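# Unload three sand cores from the mould onto plywood

## Task

Remove three sand cores from the mould: the long core with the rounded nose, plus the two upright bladed cores in the mould half on the robot's right (the right_arm, -y side). Set all three down on the plywood boards next to the mould and open the grippers to release them. The two remaining cores must still be standing in the mould afterwards.

## Robot and tools

Robot: two 6-joint arms, left_arm and right_arm, each ending in a parallel two-finger gripper with a wrist camera whose cable also counts as part of the arm. Joint order in every row and result list is waist, shoulder, elbow, wrist pitch, wrist yaw, wrist roll. Stated ranges in rad: waist -2.618 to 3.054, shoulder 0.000 to 3.142, elbow 0.000 to 3.142, wrist pitch -1.571 to 1.571, wrist yaw -1.571 to 1.571, wrist roll -2.094 to 2.094. True ends may differ by up to 0.059 rad. A target more than 0.059 rad beyond a stated end, and further out than the joint's last reported angle, makes the call refused. A target beyond the real end is clipped there, and the result may then print "joint sent to its limit".

Frame: all hand positions (m) and quaternions (wxyz) use the scene frame. Its origin sits at table-top height halfway between the nominal arm bases, with +x pointing out over the table, +z up, and left_arm on +y. Image left/right do not match arm names. Calibrated bases: left_arm (-0.041, +0.329, +0.029), right_arm (-0.052, -0.233, +0.005). end_effector_position is the point between the finger pads, about 1 cm short of the tips. Fingers point along gripper +z and open along its y axis. Reported poses may be off by a few cm, more when the arm is stretched out.

Row format: 14 numbers, always for both arms. First come left_arm's 6 joint angles and its opening, then right_arm's 6 angles and opening. Joint numbers are absolute target angles in radians, not offsets. Opening runs from -1 (closed) to +1 (fully open, 0.094 m pad gap). It is an absolute command, and 0 is a real half-open command. To keep an arm or gripper as it is, repeat its current Joint targets and Tool commands values.

execute_actions(actions, cameras): actions is a list of actions. Each action is a list of up to 15 rows, one per 1/30 s step. A short action keeps repeating its last row to fill 15 steps. Per step, each joint target is kept within 0.339 rad (waist, shoulder, elbow) or 2.2 rad (wrist joints) of the measured angle. A step that would shift the gripper over 200 mm is scaled back. An empty actions list returns full state plus all camera images. cameras: a list of names, ["all"], or []; an unknown name voids the call. Cameras: cam_head_left, cam_head_right, cam_high, cam_low, cam_left_wrist, cam_right_wrist, all 896x504.

move(target, speed, blend, opening_speed, grip_force, blocking, cameras): target is one 14-number row or a list of up to 15 rows, all absolute joint angles in rad. Joints move in sync, so the hand path curves, and nothing avoids obstacles or the other arm. speed is the top speed in rad/s of the joint with the farthest to go (0.01 to 12.57, default 0.5); give one value or one per target. blend, in rad, rounds corners at intermediate targets; 0 stops at each one. opening_speed is the gripper opening rate in units per second on the -1..+1 scale, at least 0.2. grip_force is the per-pad force limit in N (10 to 50). Give one value or one per arm; it stays set until changed, and lower force closes more slowly. blocking=false returns after about 0.5 s while the motion continues, and a new move replaces a running one. The result ends with a "move:" line: done, off_target (resting more than 0.035 rad from target), moving, held, or fault, possibly naming arms, plus limits=held if steps were withheld. Neither done nor off_target tells you whether contact occurred.

wait(seconds 0 to 10) lets time pass with the last commands held; a running move continues. stop brakes a running move, which needs some distance. zoom_image(camera, region=[x0,y0,x1,y1]) enlarges part of that camera's latest image, at most 504x504 px, origin top-left. read_manual returns licence text only. finished_scene(scene) ends the current scene (give its number) and is final. Call nothing after it in the same reply.

Result lines: Joint positions and Joint velocities give six joints per arm plus the pad gap (m). Joint velocities may say "within noise". Joint targets shows what the joints are being driven toward now. Tool commands shows the current opening commands. grip_measured uses the opening scale; it reads slightly wide when empty and a little narrower than a firmly held part. Joint torques (N m, offset and noisy, first three wrap at ±28) include the arm's own weight. "joint command not followed" means the clearance check altered some steps; it does not keep the grippers apart. Step readings list joint angles at sampled steps of execute_actions calls. MOTOR HOT appears at 75 °C. At 90 °C an over-temperature fault folds that arm and it stays idle; at 100 °C it goes limp. Holding loads, long reach, or pushing into something heats motors.

Cautions: sand cores may crumble, so close slowly with opening_speed and a reduced grip_force. Squeeze climbs sharply once the pads touch. Release only once the part rests still on the plywood, by commanding an opening well above grip_measured. Avoid dropping cores, slamming or striking the mould or table, hard presses, and knocking over the two cores that must stay. Keep the arms from touching each other or closing on the other's fingers. Keep camera cables clear of objects. Never leave anything off the table. Loose objects may get nudged now and then. Fast moves hit harder, and targets set deeper past a contact press harder.

Each tool is called after ">>>" in YAML: its name, and indented under it one key for each argument.

## Session

>>> execute_actions:
  actions: []
  cameras: ["cam_head_left", "cam_left_wrist", "cam_right_wrist", "cam_high"]

Scene clock: 0.00 s.
left_arm: end_effector_position=(+0.2183, +0.2617, +0.3639) grip_measured=+1.000 end_effector_quat_wxyz=(+0.716, -0.179, +0.614, -0.281) | right_arm: end_effector_position=(+0.2261, -0.1367, +0.3456) grip_measured=+1.000 end_effector_quat_wxyz=(+0.692, +0.062, +0.667, +0.269)
Joint positions: left_arm=[-0.501 0.468 0.452 0.218 -0.426 -0.572 0.094] | right_arm=[0.466 0.596 0.57 0.129 0.137 0.448 0.094]
Joint velocities: within noise
Joint torques (N m): no reading
Motor temperatures (°C): left_arm=[23 29 26 25 22 22 25] | right_arm=[25 29 31 29 21 24 21]
Heat: left arm: 29 °C; right arm: 31 °C.
Joint targets: left_arm=[-0.501 0.468 0.458 0.212 -0.426 -0.572] | right_arm=[0.466 0.596 0.580 0.130 0.137 0.448]
Tool commands: left_gripper/opening=+1.0 right_gripper/opening=+1.0
Images, in order (width x height): cam_head_left 896x504, cam_high 896x504, cam_left_wrist 896x504, cam_right_wrist 896x504.

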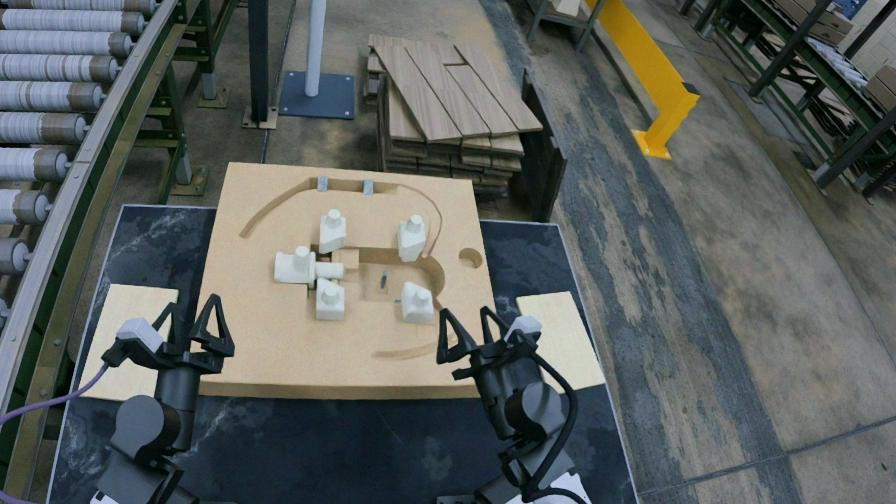

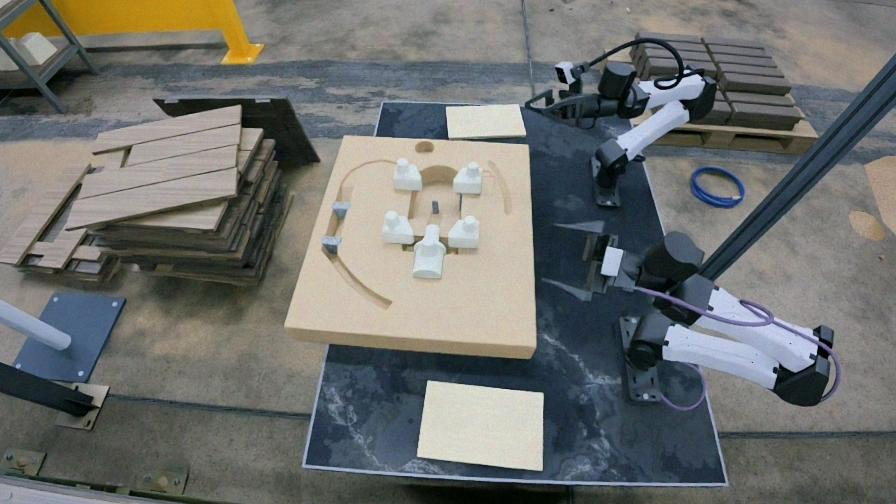

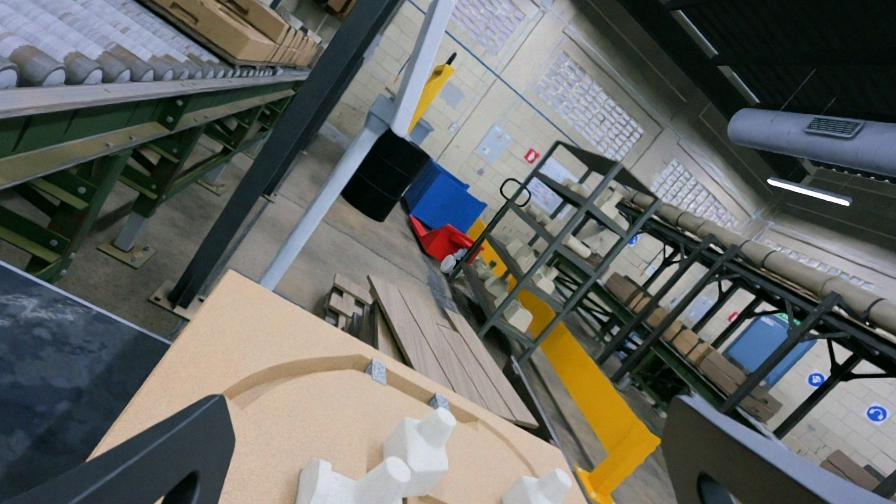

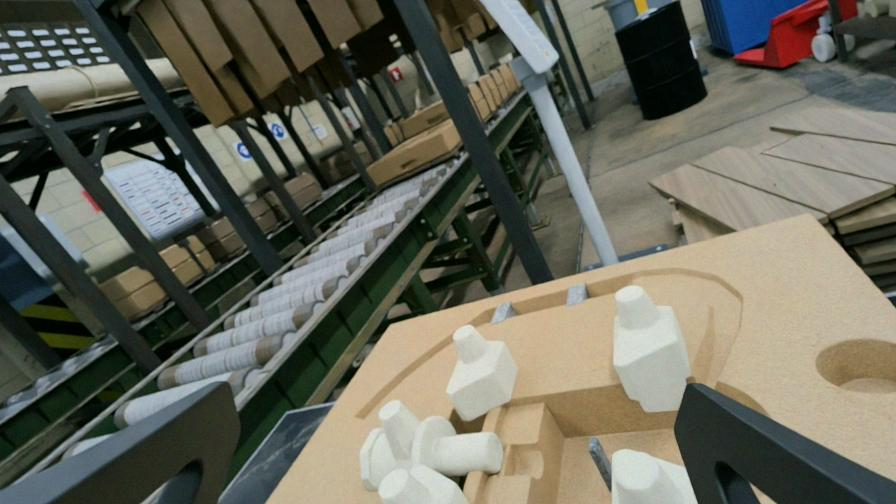

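>>> move:
  target: [-0.405, 1.935, 1.745, -0.485, 0.0, 0.0, 0.3, 0.28, 1.535, 1.345, -0.57, 0.0, 0.0, 0.6]
  speed: 1.0
  opening_speed: 1.0
  cameras: ["cam_left_wrist", "cam_right_wrist", "cam_low"]

Scene clock: 8.07 s.
left_arm: end_effector_position=(+0.4649, +0.0973, +0.2380) grip_measured=+0.302 end_effector_quat_wxyz=(+0.418, +0.185, +0.885, -0.089) | right_arm: end_effector_position=(+0.3746, -0.1335, +0.2159) grip_measured=+0.602 end_effector_quat_wxyz=(+0.385, -0.100, +0.917, +0.042)
Joint positions: left_arm=[-0.41 1.929 1.714 -0.473 -0.014 -0.014 0.061] | right_arm=[0.285 1.527 1.316 -0.564 0.013 0.013 0.075]
Joint torques (N m): left_arm=[0.34 -9.59 11.47 1.73 0.22 0.17] | right_arm=[-0.1 -6.97 9.01 1.48 -0.14 -0.23]
Heat: left arm: 29 °C; right arm: 33 °C.
Joint targets: left_arm=[-0.405 1.935 1.745 -0.485 0.000 0.000] | right_arm=[0.280 1.535 1.345 -0.570 0.000 0.000]
move: done
Images, in order (width x height): cam_low 896x504, cam_left_wrist 896x504, cam_right_wrist 896x504.

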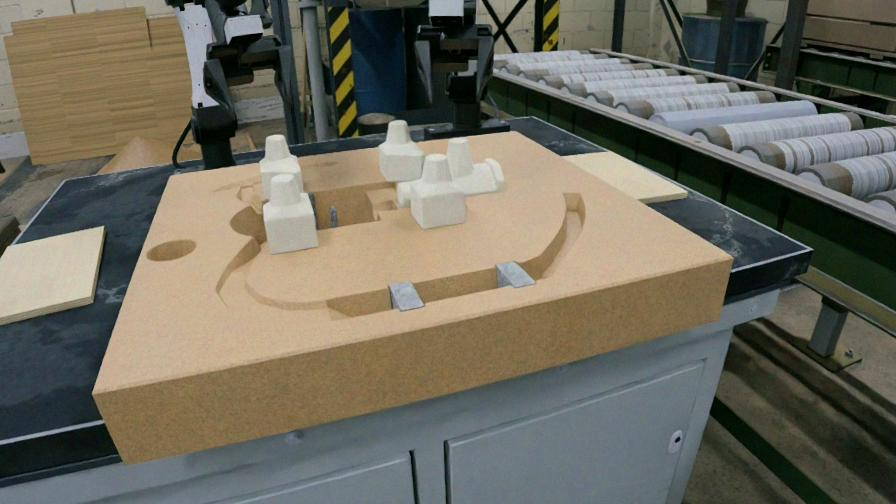

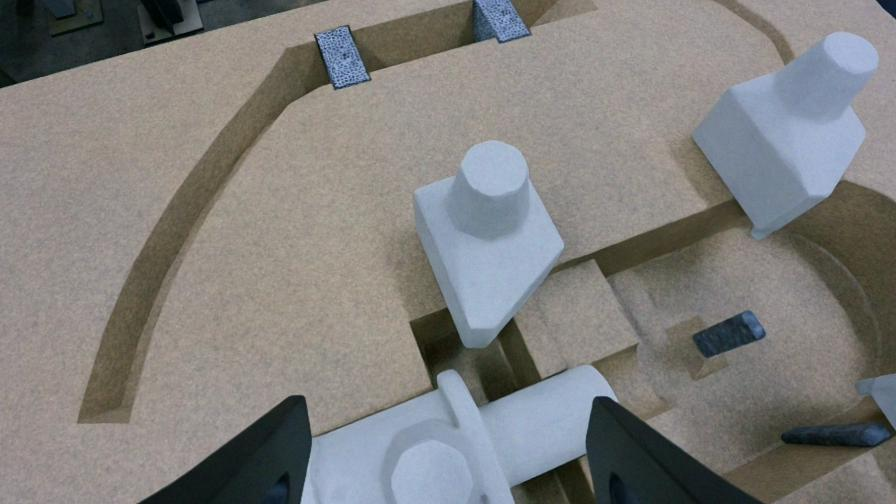

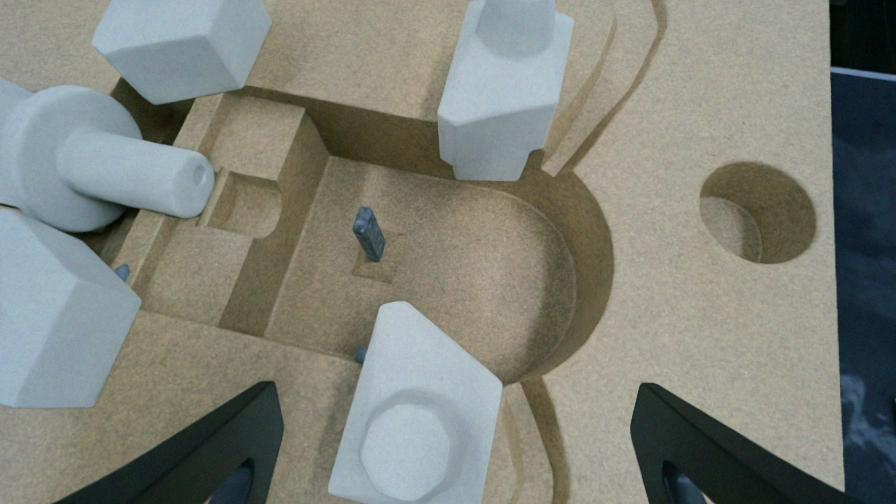

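>>> move:
  target:
    - [-0.396, 1.958, 1.379, -0.122, 0.0, 0.0, 0.3, 0.317, 1.543, 1.077, -0.305, 0.0, 0.0, 0.4]
    - [-0.396, 1.958, 1.379, -0.122, 0.0, 0.0, 0.3, 0.317, 1.543, 1.077, -0.305, 0.0, 0.0, -0.7]
  speed: 0.5
  opening_speed: 1.0
  grip_force: [50, 45]
  cameras: ["cam_left_wrist", "cam_right_wrist"]

Scene clock: 32.10 s.
left_arm: end_effector_position=(+0.4597, +0.1044, +0.1521) grip_measured=+0.302 end_effector_quat_wxyz=(+0.418, +0.182, +0.886, -0.088) | right_arm: end_effector_position=(+0.3672, -0.1219, +0.1551) grip_measured=-0.299 end_effector_quat_wxyz=(+0.382, -0.114, +0.916, +0.049)
Joint positions: left_arm=[-0.401 1.948 1.394 -0.135 -0.012 -0.014 0.061] | right_arm=[0.313 1.534 1.082 -0.328 0.008 0.012 0.033]
Joint torques (N m): left_arm=[0.39 -9.09 6.94 1.98 0.21 0.15] | right_arm=[0.68 -6.76 6.17 1.8 -0.1 -0.18]
Motor temperatures (°C): left_arm=[23 38 35 31 22 22 25] | right_arm=[25 31 38 34 21 24 21]
Heat: left arm: 38 °C; right arm: 38 °C.
Joint targets: left_arm=[-0.396 1.958 1.379 -0.122 0.000 0.000] | right_arm=[0.317 1.543 1.077 -0.305 0.000 0.000]
grip_force (N): 50, 45
move: done
Images, in order (width x height): cam_left_wrist 896x504, cam_right_wrist 896x504.

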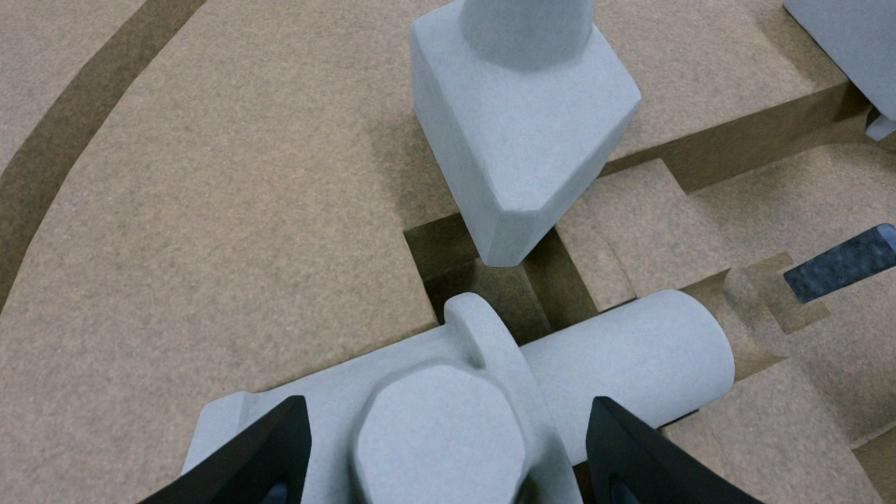

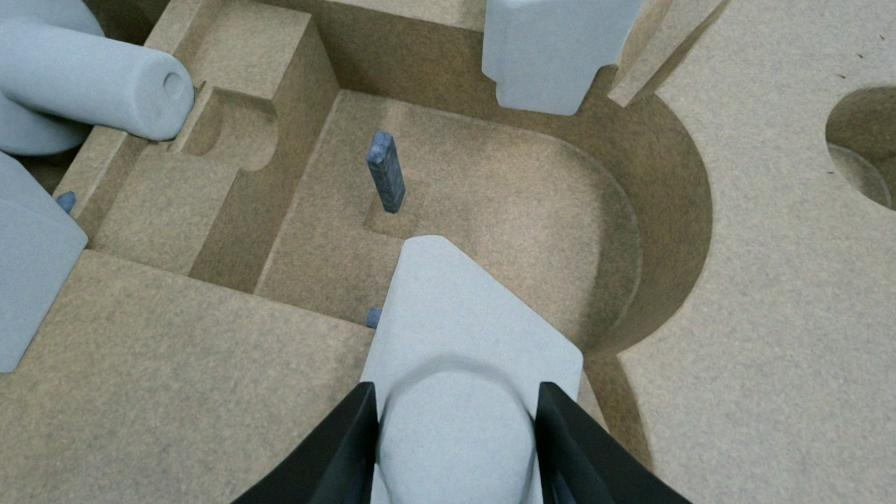

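>>> move:
  target:
    - [-0.396, 1.958, 1.379, -0.122, 0.0, 0.0, -0.7, 0.317, 1.543, 1.077, -0.305, 0.0, 0.0, -0.7]
    - [-0.396, 1.958, 1.379, -0.122, 0.0, 0.0, -0.7, 0.317, 1.543, 1.077, -0.305, 0.0, 0.0, -0.7]
    - [-0.412, 1.833, 1.474, -0.04, -0.06, 0.06, -0.7, 0.317, 1.525, 1.445, -0.63, 0.0, 0.0, -0.7]
  speed: 0.3
  opening_speed: 1.0
  cameras: ["cam_left_wrist", "cam_low"]

Scene clock: 48.80 s.
left_arm: end_effector_position=(+0.4585, +0.1053, +0.1570) grip_measured=-0.200 end_effector_quat_wxyz=(+0.422, +0.191, +0.883, -0.075) | right_arm: end_effector_position=(+0.3672, -0.1219, +0.2279) grip_measured=-0.300 end_effector_quat_wxyz=(+0.367, -0.115, +0.922, +0.047)
Joint positions: left_arm=[-0.407 1.936 1.394 -0.143 -0.032 0.011 0.038] | right_arm=[0.313 1.54 1.402 -0.675 0.008 0.012 0.033]
Joint torques (N m): left_arm=[-0.62 -18.67 15.61 2.86 -0.22 0.48] | right_arm=[0.66 -9.24 9.87 1.97 -0.13 -0.17]
Heat: left arm: 42 °C; right arm: 37 °C.
Joint targets: left_arm=[-0.412 1.833 1.474 -0.040 -0.060 0.060] | right_arm=[0.317 1.525 1.445 -0.630 0.000 0.000]
grip_force (N): 50, 45
move: off_target (left_arm, right_arm); left_arm: the shoulder is farthest, 0.103 rad from its target; right_arm: the wrist pitch is farthest, 0.045 rad from its target
Images, in order (width x height): cam_low 896x504, cam_left_wrist 896x504.

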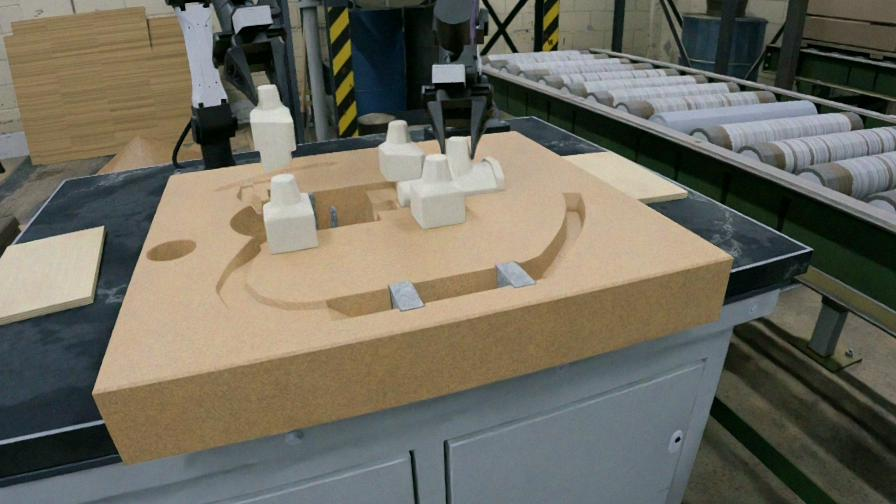

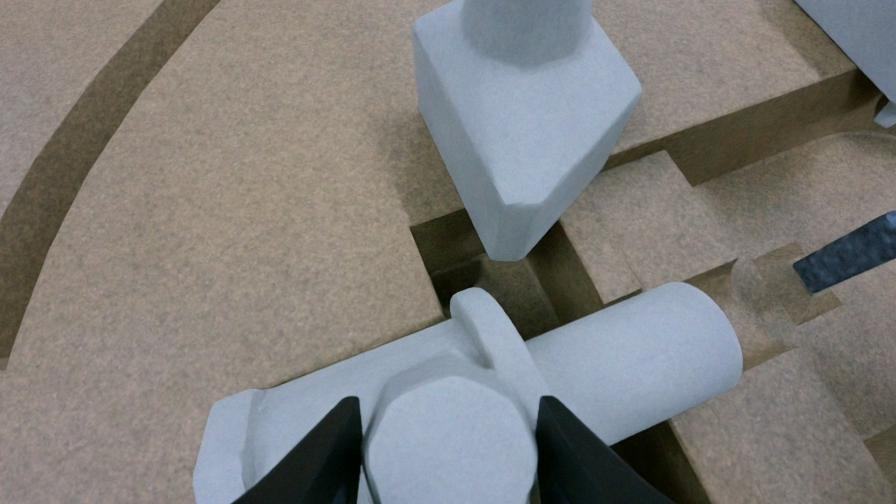

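>>> move:
  target: [-0.412, 1.795, 1.51, 0.01, -0.08, 0.085, -0.7, 0.317, 1.525, 1.445, -0.63, 0.0, 0.0, -0.7]
  speed: 0.15
  cameras: ["cam_left_wrist"]

Scene clock: 52.60 s.
left_arm: end_effector_position=(+0.4646, +0.1049, +0.2124) grip_measured=-0.200 end_effector_quat_wxyz=(+0.475, +0.205, +0.854, -0.063) | right_arm: end_effector_position=(+0.3672, -0.1219, +0.2279) grip_measured=-0.300 end_effector_quat_wxyz=(+0.367, -0.115, +0.922, +0.047)
Joint positions: left_arm=[-0.411 1.867 1.435 -0.14 -0.057 0.067 0.038] | right_arm=[0.313 1.54 1.402 -0.675 0.008 0.012 0.033]
Joint torques (N m): left_arm=[-0.25 -15.76 15.49 3.46 -0.18 0.17] | right_arm=[0.77 -9.35 10.06 1.95 -0.11 -0.21]
Motor temperatures (°C): left_arm=[23 48 38 34 22 22 25] | right_arm=[25 33 37 36 21 24 22]
Heat: left arm: 48 °C; right arm: 37 °C.
Joint targets: left_arm=[-0.412 1.795 1.510 0.010 -0.080 0.085] | right_arm=[0.317 1.525 1.445 -0.630 0.000 0.000]
grip_force (N): 50, 45
move: off_target (left_arm, right_arm); left_arm: the wrist pitch is farthest, 0.150 rad from its target; right_arm: the wrist pitch is farthest, 0.045 rad from its target
Images, in order (width x height): cam_left_wrist 896x504.

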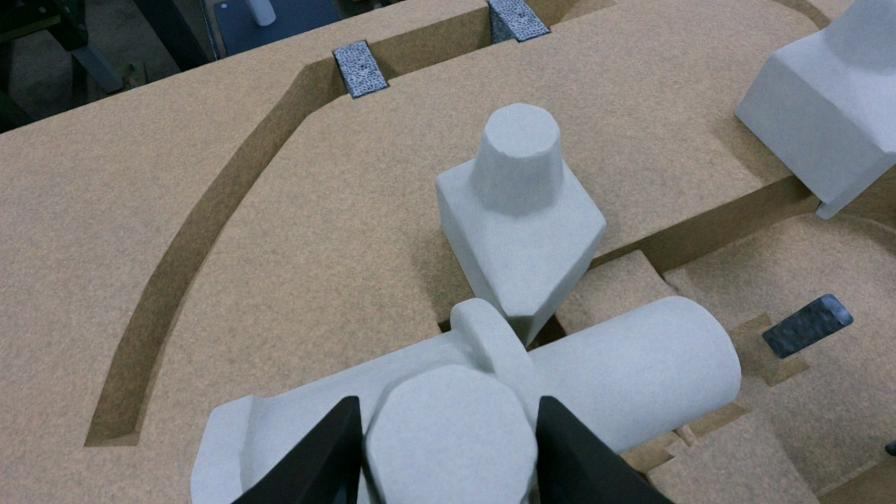

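>>> move:
  target:
    - [-0.412, 1.735, 1.515, -0.03, -0.08, 0.085, -0.7, 0.317, 1.525, 1.445, -0.63, 0.0, 0.0, -0.7]
    - [-0.36, 1.475, 1.418, -0.46, -0.06, 0.06, -0.7, 0.317, 1.525, 1.445, -0.63, 0.0, 0.0, -0.7]
    - [0.427, 1.45, 1.38, -0.42, -0.03, 0.03, -0.7, 0.317, 1.525, 1.445, -0.63, 0.0, 0.0, -0.7]
    - [0.427, 1.28, 0.93, -0.18, 0.0, 0.0, -0.7, 0.317, 1.525, 1.445, -0.63, 0.0, 0.0, -0.7]
  speed: [0.3, 0.4, 0.6, 0.4]
  blend: [0.05, 0.08, 0.08, 0]
  cameras: ["cam_left_wrist", "cam_high", "cam_head_left", "cam_low"]

Scene clock: 73.33 s.
left_arm: end_effector_position=(+0.3152, +0.4846, +0.1842) grip_measured=-0.200 end_effector_quat_wxyz=(+0.391, -0.183, +0.898, +0.088) | right_arm: end_effector_position=(+0.3672, -0.1219, +0.2279) grip_measured=-0.300 end_effector_quat_wxyz=(+0.367, -0.115, +0.922, +0.047)
Joint positions: left_arm=[0.431 1.338 0.913 -0.322 -0.012 0.01 0.038] | right_arm=[0.313 1.54 1.402 -0.675 0.008 0.012 0.033]
Joint torques (N m): left_arm=[-0.53 -9.85 10 3.18 0.19 -0.06] | right_arm=[0.7 -9.31 9.92 1.92 -0.12 -0.21]
Motor temperatures (°C): left_arm=[23 54 42 45 22 22 26] | right_arm=[25 35 39 39 21 24 23]
Heat: left arm: 54 °C; right arm: 39 °C.
Joint targets: left_arm=[0.427 1.280 0.930 -0.180 0.000 0.000] | right_arm=[0.317 1.525 1.445 -0.630 0.000 0.000]
grip_force (N): 50, 45
move: off_target (left_arm, right_arm); blend cut to 0.03 rad at target 1; left_arm: the wrist pitch is farthest, 0.142 rad from its target; right_arm: the wrist pitch is farthest, 0.045 rad from its target
Images, in order (width x height): cam_head_left 896x504, cam_high 896x504, cam_low 896x504, cam_left_wrist 896x504.

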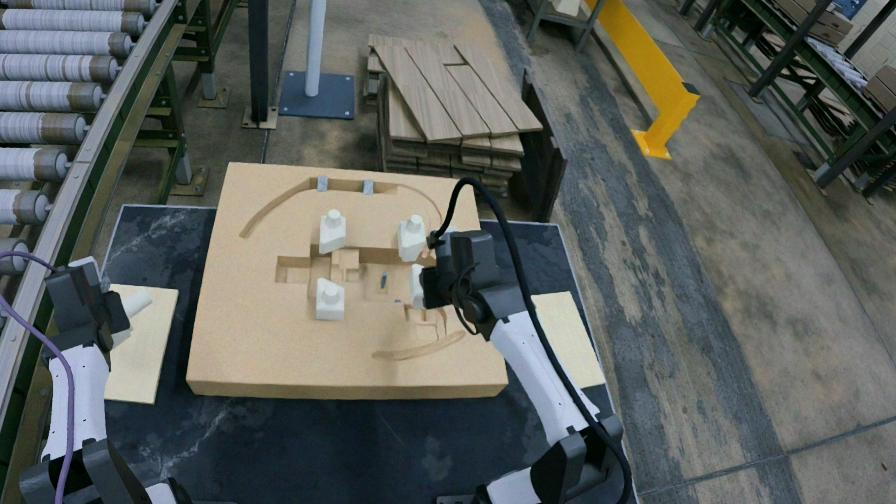

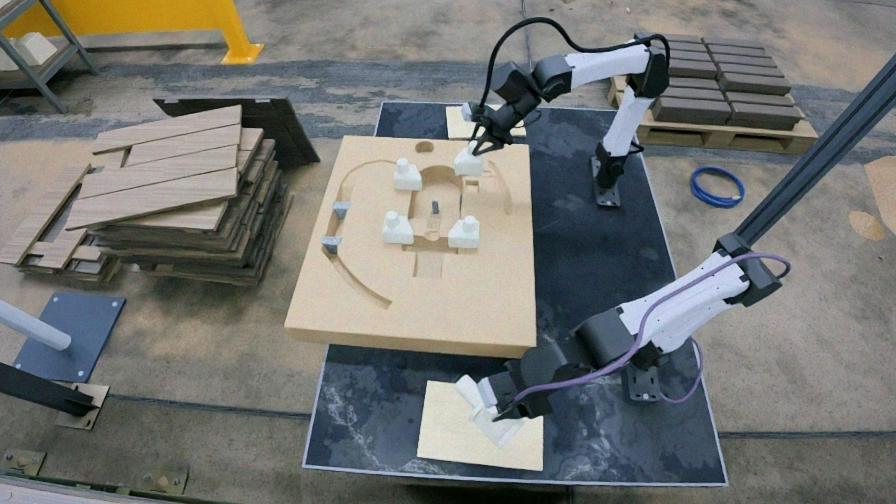

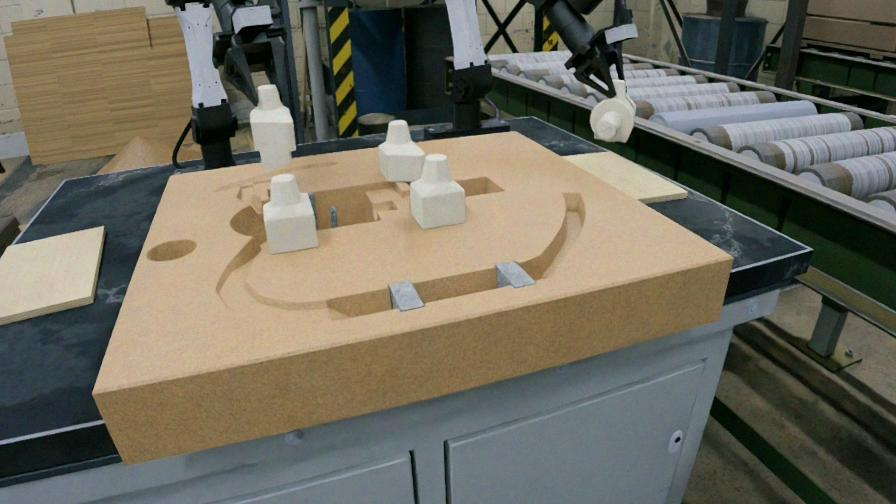

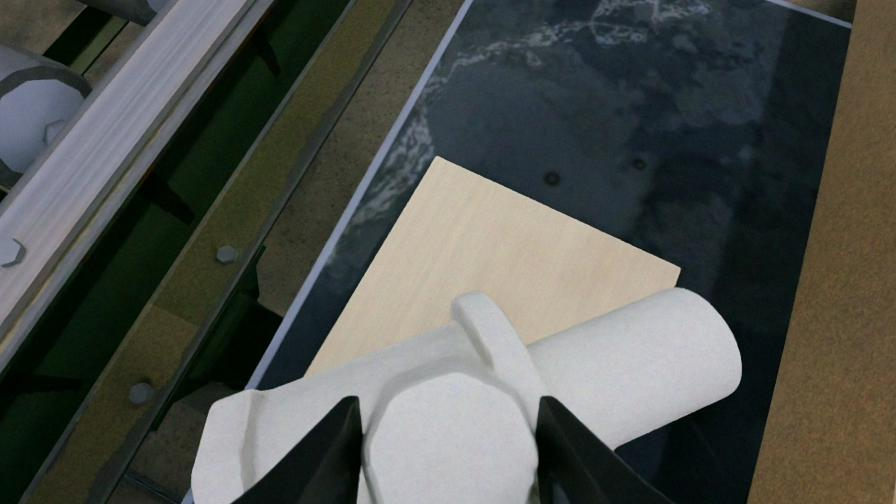

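>>> move:
  target:
    - [0.447, 1.374, 0.738, 0.153, 0.0, 0.0, -0.7, 0.15, 1.42, 1.40, -0.55, 0.0, 0.0, -0.7]
    - [0.447, 1.455, 0.68, 0.08, 0.0, 0.0, -0.7, -0.479, 1.487, 0.574, 0.785, 0.0, 1.57, -0.7]
  speed: [0.4, 0.7]
  blend: [0.02, 0]
  cameras: ["cam_left_wrist", "cam_high", "cam_low", "cam_head_right"]

Scene clock: 100.53 s.
left_arm: end_effector_position=(+0.3163, +0.4894, +0.1176) grip_measured=-0.200 end_effector_quat_wxyz=(+0.401, -0.187, +0.892, +0.092) | right_arm: end_effector_position=(+0.3239, -0.4524, +0.1615) grip_measured=-0.300 end_effector_quat_wxyz=(+0.536, +0.681, +0.398, +0.301)
Joint positions: left_arm=[0.442 1.439 0.692 0.024 -0.01 0.009 0.038] | right_arm=[-0.477 1.491 0.565 0.68 0.005 1.554 0.033]
Joint torques (N m): left_arm=[0.4 -3.77 6.63 2.37 0.18 -0.08] | right_arm=[0.12 -6.71 6.79 2.87 -0.07 0.01]
Motor temperatures (°C): left_arm=[23 47 40 49 22 22 27] | right_arm=[25 37 40 42 21 24 23]
Heat: left arm: 49 °C; right arm: 42 °C.
Joint targets: left_arm=[0.447 1.455 0.680 0.080 0.000 0.000] | right_arm=[-0.479 1.487 0.574 0.785 0.000 1.570]
grip_force (N): 50, 45
move: off_target (left_arm, right_arm); left_arm: the wrist pitch is farthest, 0.056 rad from its target; right_arm: the wrist pitch is farthest, 0.105 rad from its target
Images, in order (width x height): cam_head_right 896x504, cam_high 896x504, cam_low 896x504, cam_left_wrist 896x504.

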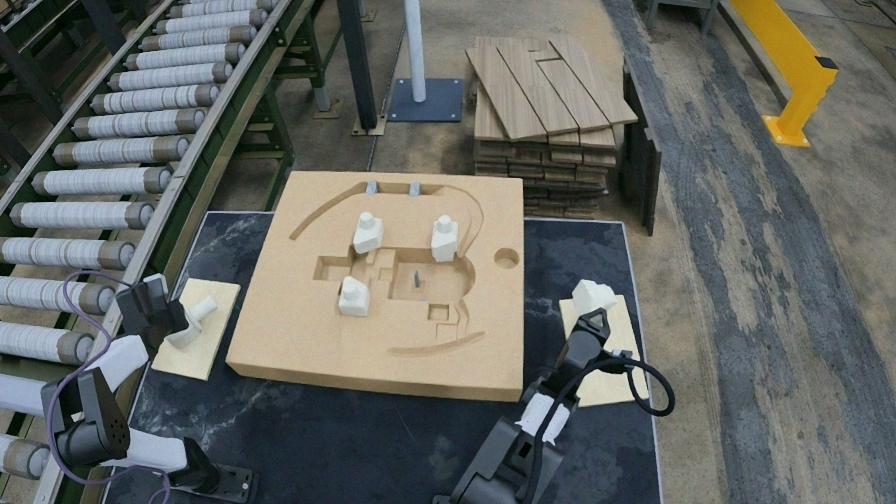

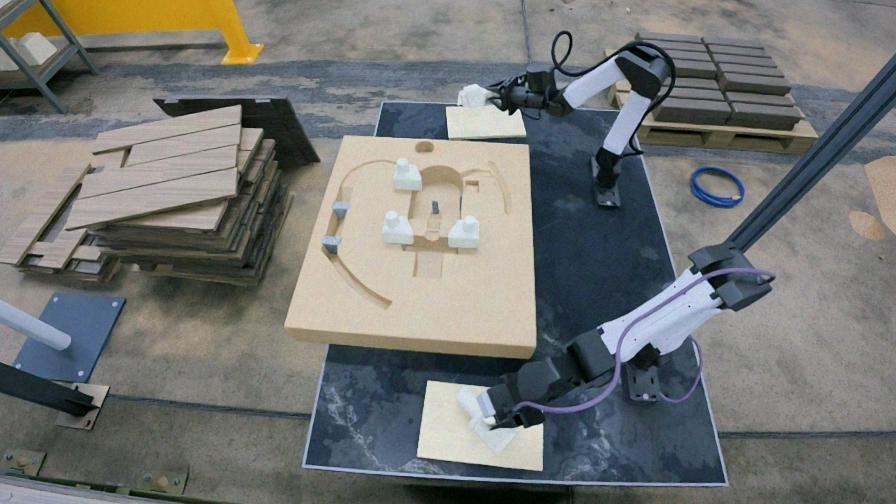

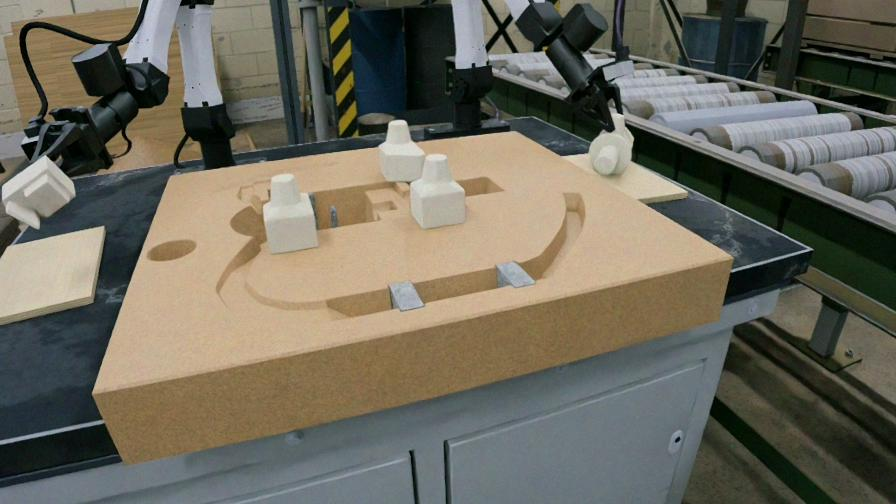

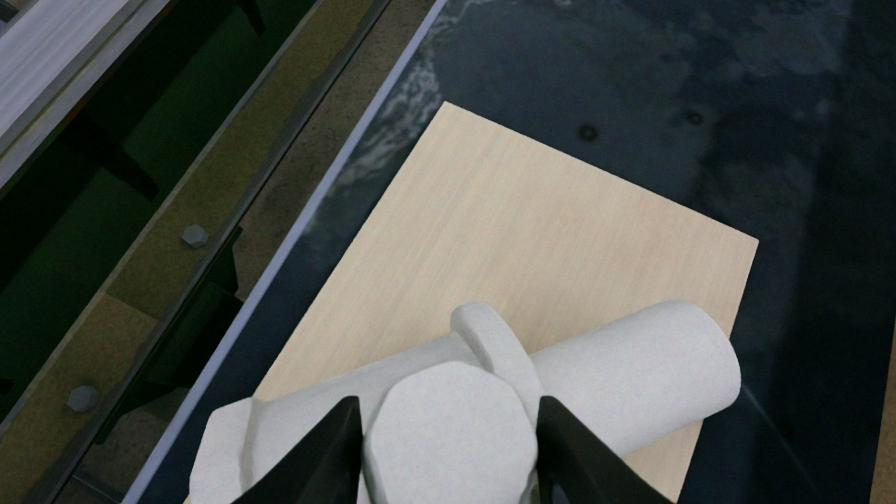

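>>> move:
  target: [0.447, 1.49, 0.66, 0.06, 0.0, 0.0, -0.7, -0.479, 1.80, 0.477, 1.17, 0.0, 1.57, -0.7]
  speed: 0.3
  cameras: ["cam_left_wrist", "cam_high", "cam_low"]

>>> zoom_image:
  camera: "cam_low"
  region: [540, 60, 700, 220]

>>> zoom_image:
  camera: "cam_low"
  region: [0, 90, 200, 290]

Scene clock: 117.93 s.
left_arm: end_effector_position=(+0.3227, +0.4923, +0.1186) grip_measured=-0.200 end_effector_quat_wxyz=(+0.413, -0.187, +0.887, +0.094) | right_arm: end_effector_position=(+0.3247, -0.4529, +0.0852) grip_measured=-0.300 end_effector_quat_wxyz=(+0.528, +0.688, +0.401, +0.297)
Joint positions: left_arm=[0.442 1.459 0.692 0.07 -0.01 0.009 0.038] | right_arm=[-0.477 1.803 0.469 1.063 0.005 1.557 0.033]
Joint torques (N m): left_arm=[0.43 -2.85 4.72 1.75 0.19 -0.07] | right_arm=[0.16 -8.02 4.82 2.9 -0.07 0.09]
Motor temperatures (°C): left_arm=[23 42 38 46 22 22 27] | right_arm=[25 36 40 46 21 24 23]
Heat: left arm: 46 °C; right arm: 46 °C.
Joint targets: left_arm=[0.447 1.490 0.660 0.060 0.000 0.000] | right_arm=[-0.479 1.800 0.477 1.170 0.000 1.570]
grip_force (N): 50, 45
move: off_target (right_arm); right_arm: the wrist pitch is farthest, 0.107 rad from its target
Images, in order (width x height): cam_high 896x504, cam_low 896x504, cam_left_wrist 896x504.

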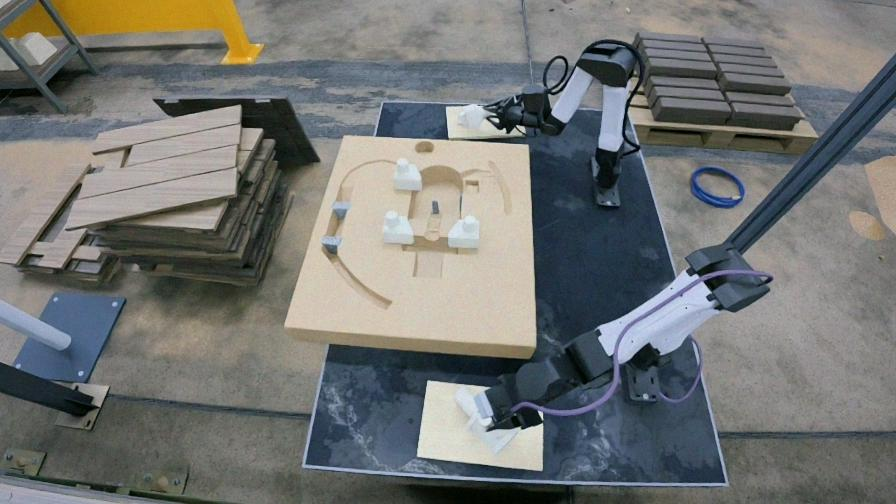

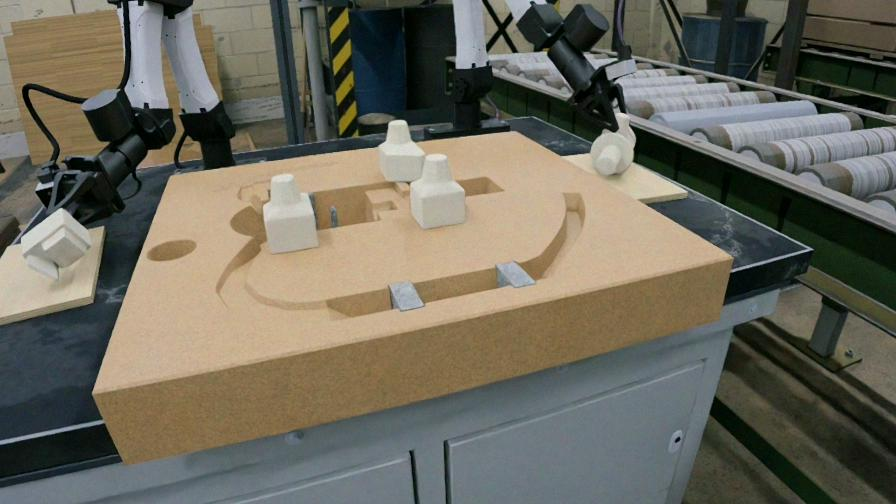

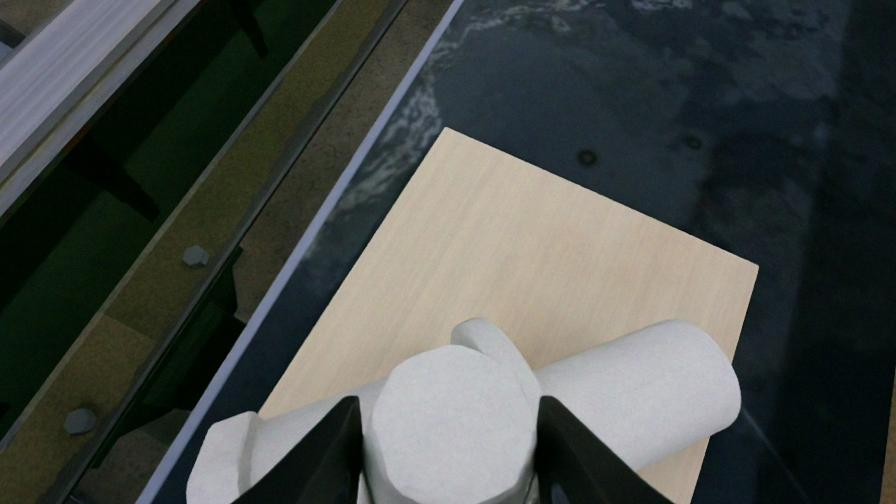

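Scaled by 3.150 from the camera's 896x504 image, which has a finer 1280x720 frame.

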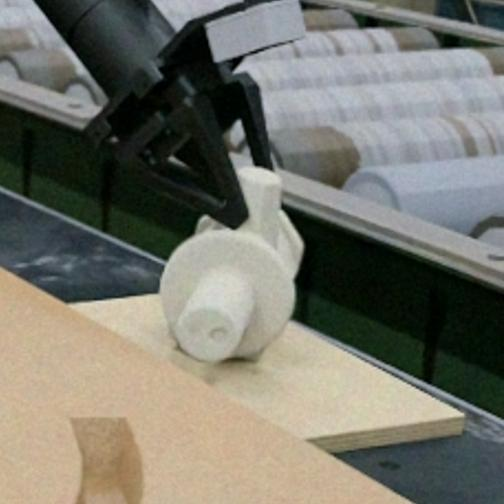

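Scaled by 2.520 from the camera's 896x504 image, which has a finer 1280x720 frame.

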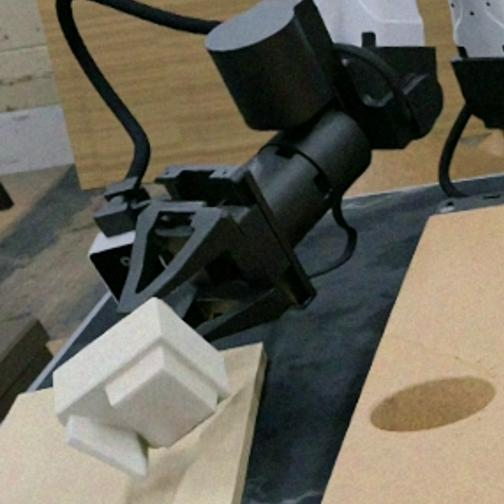

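>>> move:
  target:
    - [0.447, 1.459, 0.682, 0.10, 0.0, 0.0, -0.7, -0.479, 1.855, 0.475, 1.22, 0.0, 1.57, -0.7]
    - [0.447, 1.459, 0.682, 0.10, 0.0, 0.0, 0.3, -0.479, 1.855, 0.475, 1.22, 0.0, 1.57, -0.7]
    - [0.447, 1.32, 0.94, -0.29, 0.0, 0.0, 0.3, -0.479, 1.92, 0.455, 1.24, 0.0, 1.57, -0.7]
  speed: [0.2, 0.2, 0.25]
  opening_speed: 0.6
  cameras: ["cam_left_wrist", "cam_low", "cam_right_wrist"]

>>> zoom_image:
  camera: "cam_low"
  region: [0, 90, 200, 290]

Scene clock: 133.80 s.
left_arm: end_effector_position=(+0.3191, +0.4912, +0.1924) grip_measured=+0.298 end_effector_quat_wxyz=(+0.410, -0.188, +0.888, +0.094) | right_arm: end_effector_position=(+0.3244, -0.4527, +0.0656) grip_measured=-0.300 end_effector_quat_wxyz=(+0.528, +0.688, +0.397, +0.299)
Joint positions: left_arm=[0.443 1.334 0.911 -0.28 -0.01 0.008 0.061] | right_arm=[-0.477 1.911 0.456 1.188 0.005 1.565 0.033]
Joint torques (N m): left_arm=[0.29 -6.13 11.12 1.72 0.2 -0.07] | right_arm=[0.05 -7.02 3.69 2.35 -0.04 -0.05]
Heat: left arm: 43 °C; right arm: 47 °C.
Joint targets: left_arm=[0.447 1.320 0.940 -0.290 0.000 0.000] | right_arm=[-0.479 1.920 0.455 1.240 0.000 1.570]
grip_force (N): 50, 45
move: off_target (right_arm); right_arm: the wrist pitch is farthest, 0.052 rad from its target
Images, in order (width x height): cam_low 896x504, cam_left_wrist 896x504, cam_right_wrist 896x504.

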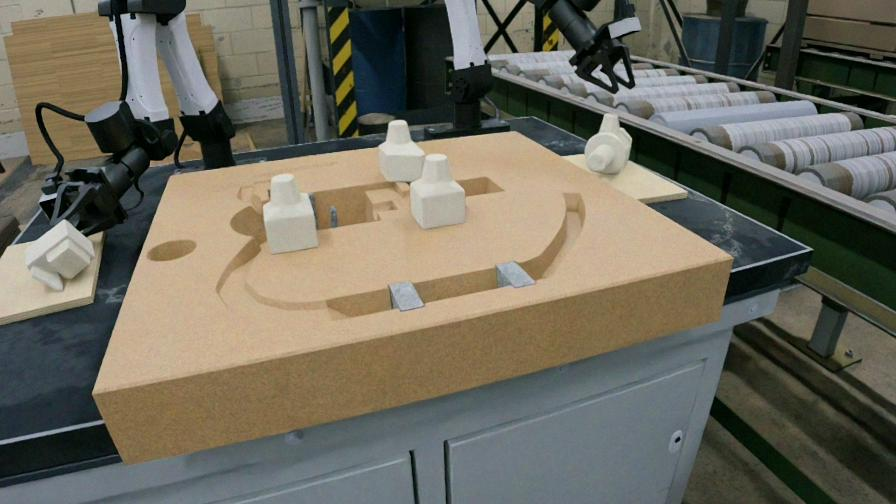

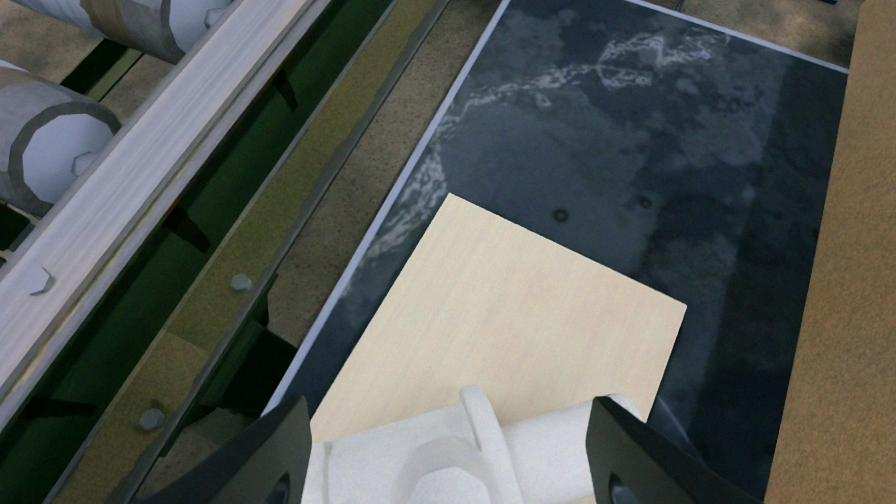

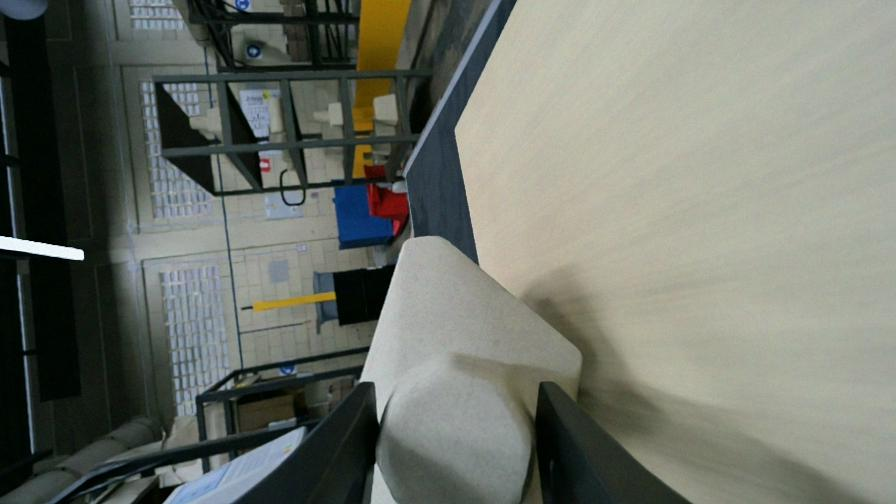

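Scaled by 2.520 from the camera's 896x504 image, which has a finer 1280x720 frame.

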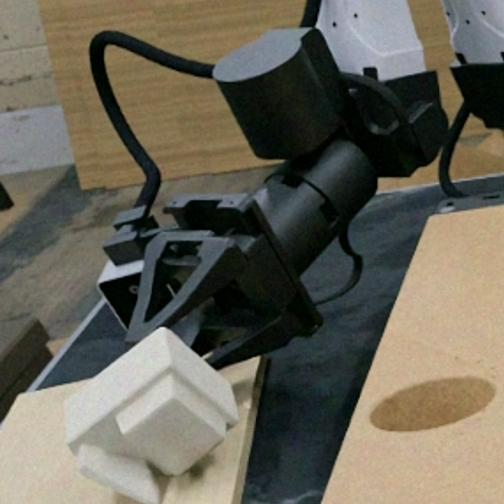

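>>> move:
  target:
    - [0.447, 1.2, 1.1, -0.6, 0.0, 0.0, 0.3, -0.479, 1.955, 0.44, 1.29, 0.0, 1.57, -0.7]
    - [0.447, 1.1, 1.2, -0.8, 0.0, 0.0, 0.3, -0.479, 1.985, 0.428, 1.33, 0.0, 1.57, -0.7]
    - [0.447, 1.1, 1.2, -0.8, 0.0, 0.0, 0.3, -0.479, 1.985, 0.428, 1.33, 0.0, 1.57, -0.2]
  speed: [0.3, 0.2, 0.2]
  blend: [0.02, 0, 0]
  opening_speed: 0.3
  cameras: ["cam_low", "cam_right_wrist", "cam_head_right"]

>>> zoom_image:
  camera: "cam_low"
  region: [0, 90, 200, 290]

Scene clock: 147.83 s.
left_arm: end_effector_position=(+0.2584, +0.4641, +0.2890) grip_measured=+0.298 end_effector_quat_wxyz=(+0.400, -0.188, +0.892, +0.092) | right_arm: end_effector_position=(+0.3212, -0.4506, +0.0592) grip_measured=-0.202 end_effector_quat_wxyz=(+0.537, +0.681, +0.393, +0.306)
Joint positions: left_arm=[0.443 1.109 1.171 -0.787 -0.01 0.008 0.061] | right_arm=[-0.477 1.977 0.431 1.307 0.003 1.567 0.038]
Joint torques (N m): left_arm=[0.31 -3.62 10.91 1.68 0.18 -0.07] | right_arm=[0.17 -7.1 3.32 2.14 -0.03 -0.07]
Motor temperatures (°C): left_arm=[23 39 40 41 22 22 26] | right_arm=[25 35 37 48 21 24 24]
Heat: left arm: 41 °C; right arm: 48 °C.
Joint targets: left_arm=[0.447 1.100 1.200 -0.800 0.000 0.000] | right_arm=[-0.479 1.985 0.428 1.330 0.000 1.570]
grip_force (N): 50, 45
move: done
Images, in order (width x height): cam_head_right 896x504, cam_low 896x504, cam_right_wrist 896x504.

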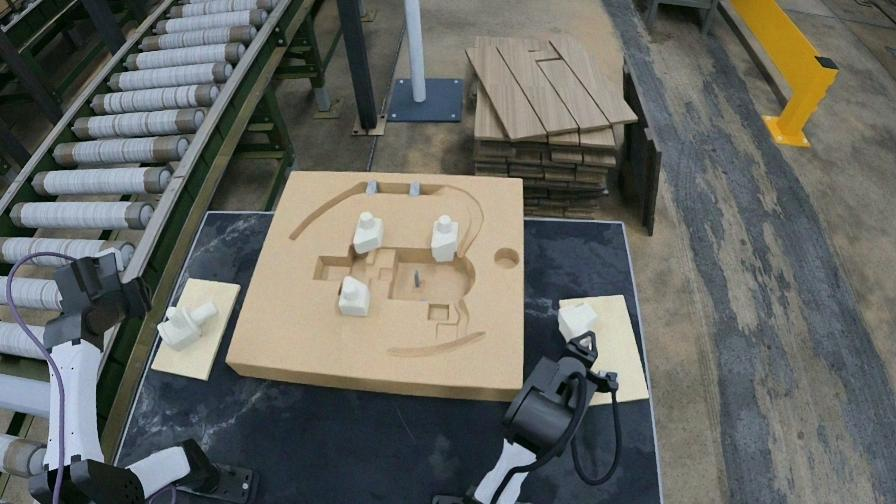

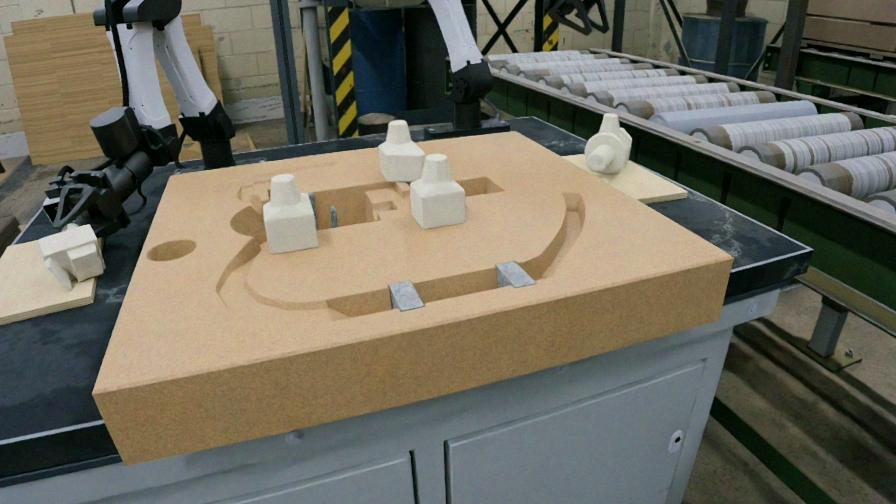

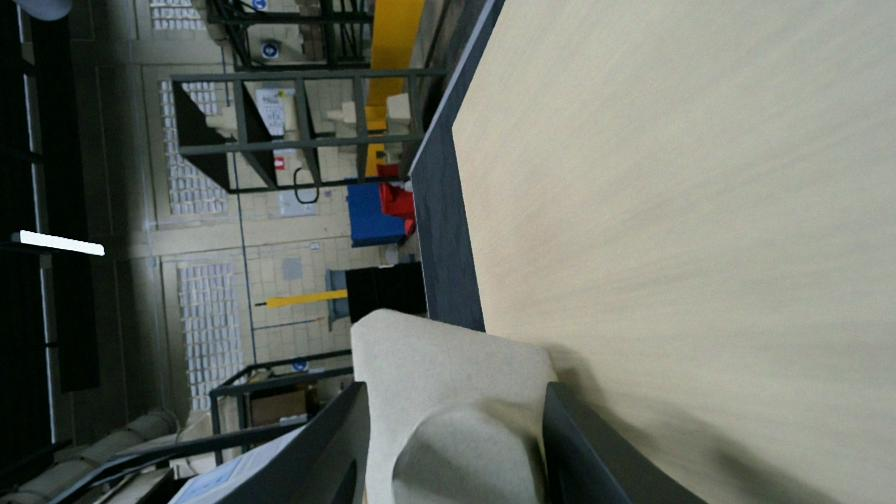

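Scaled by 2.520 from the camera's 896x504 image, which has a finer 1280x720 frame.

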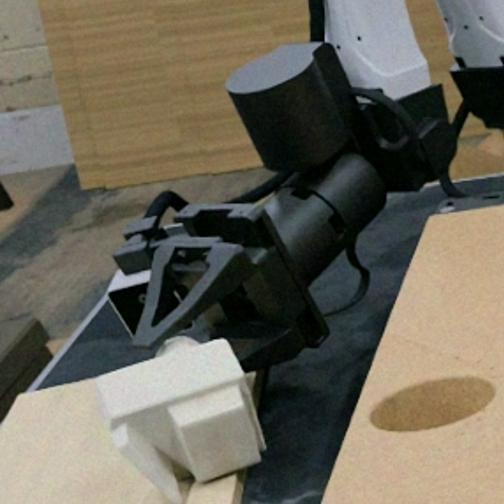

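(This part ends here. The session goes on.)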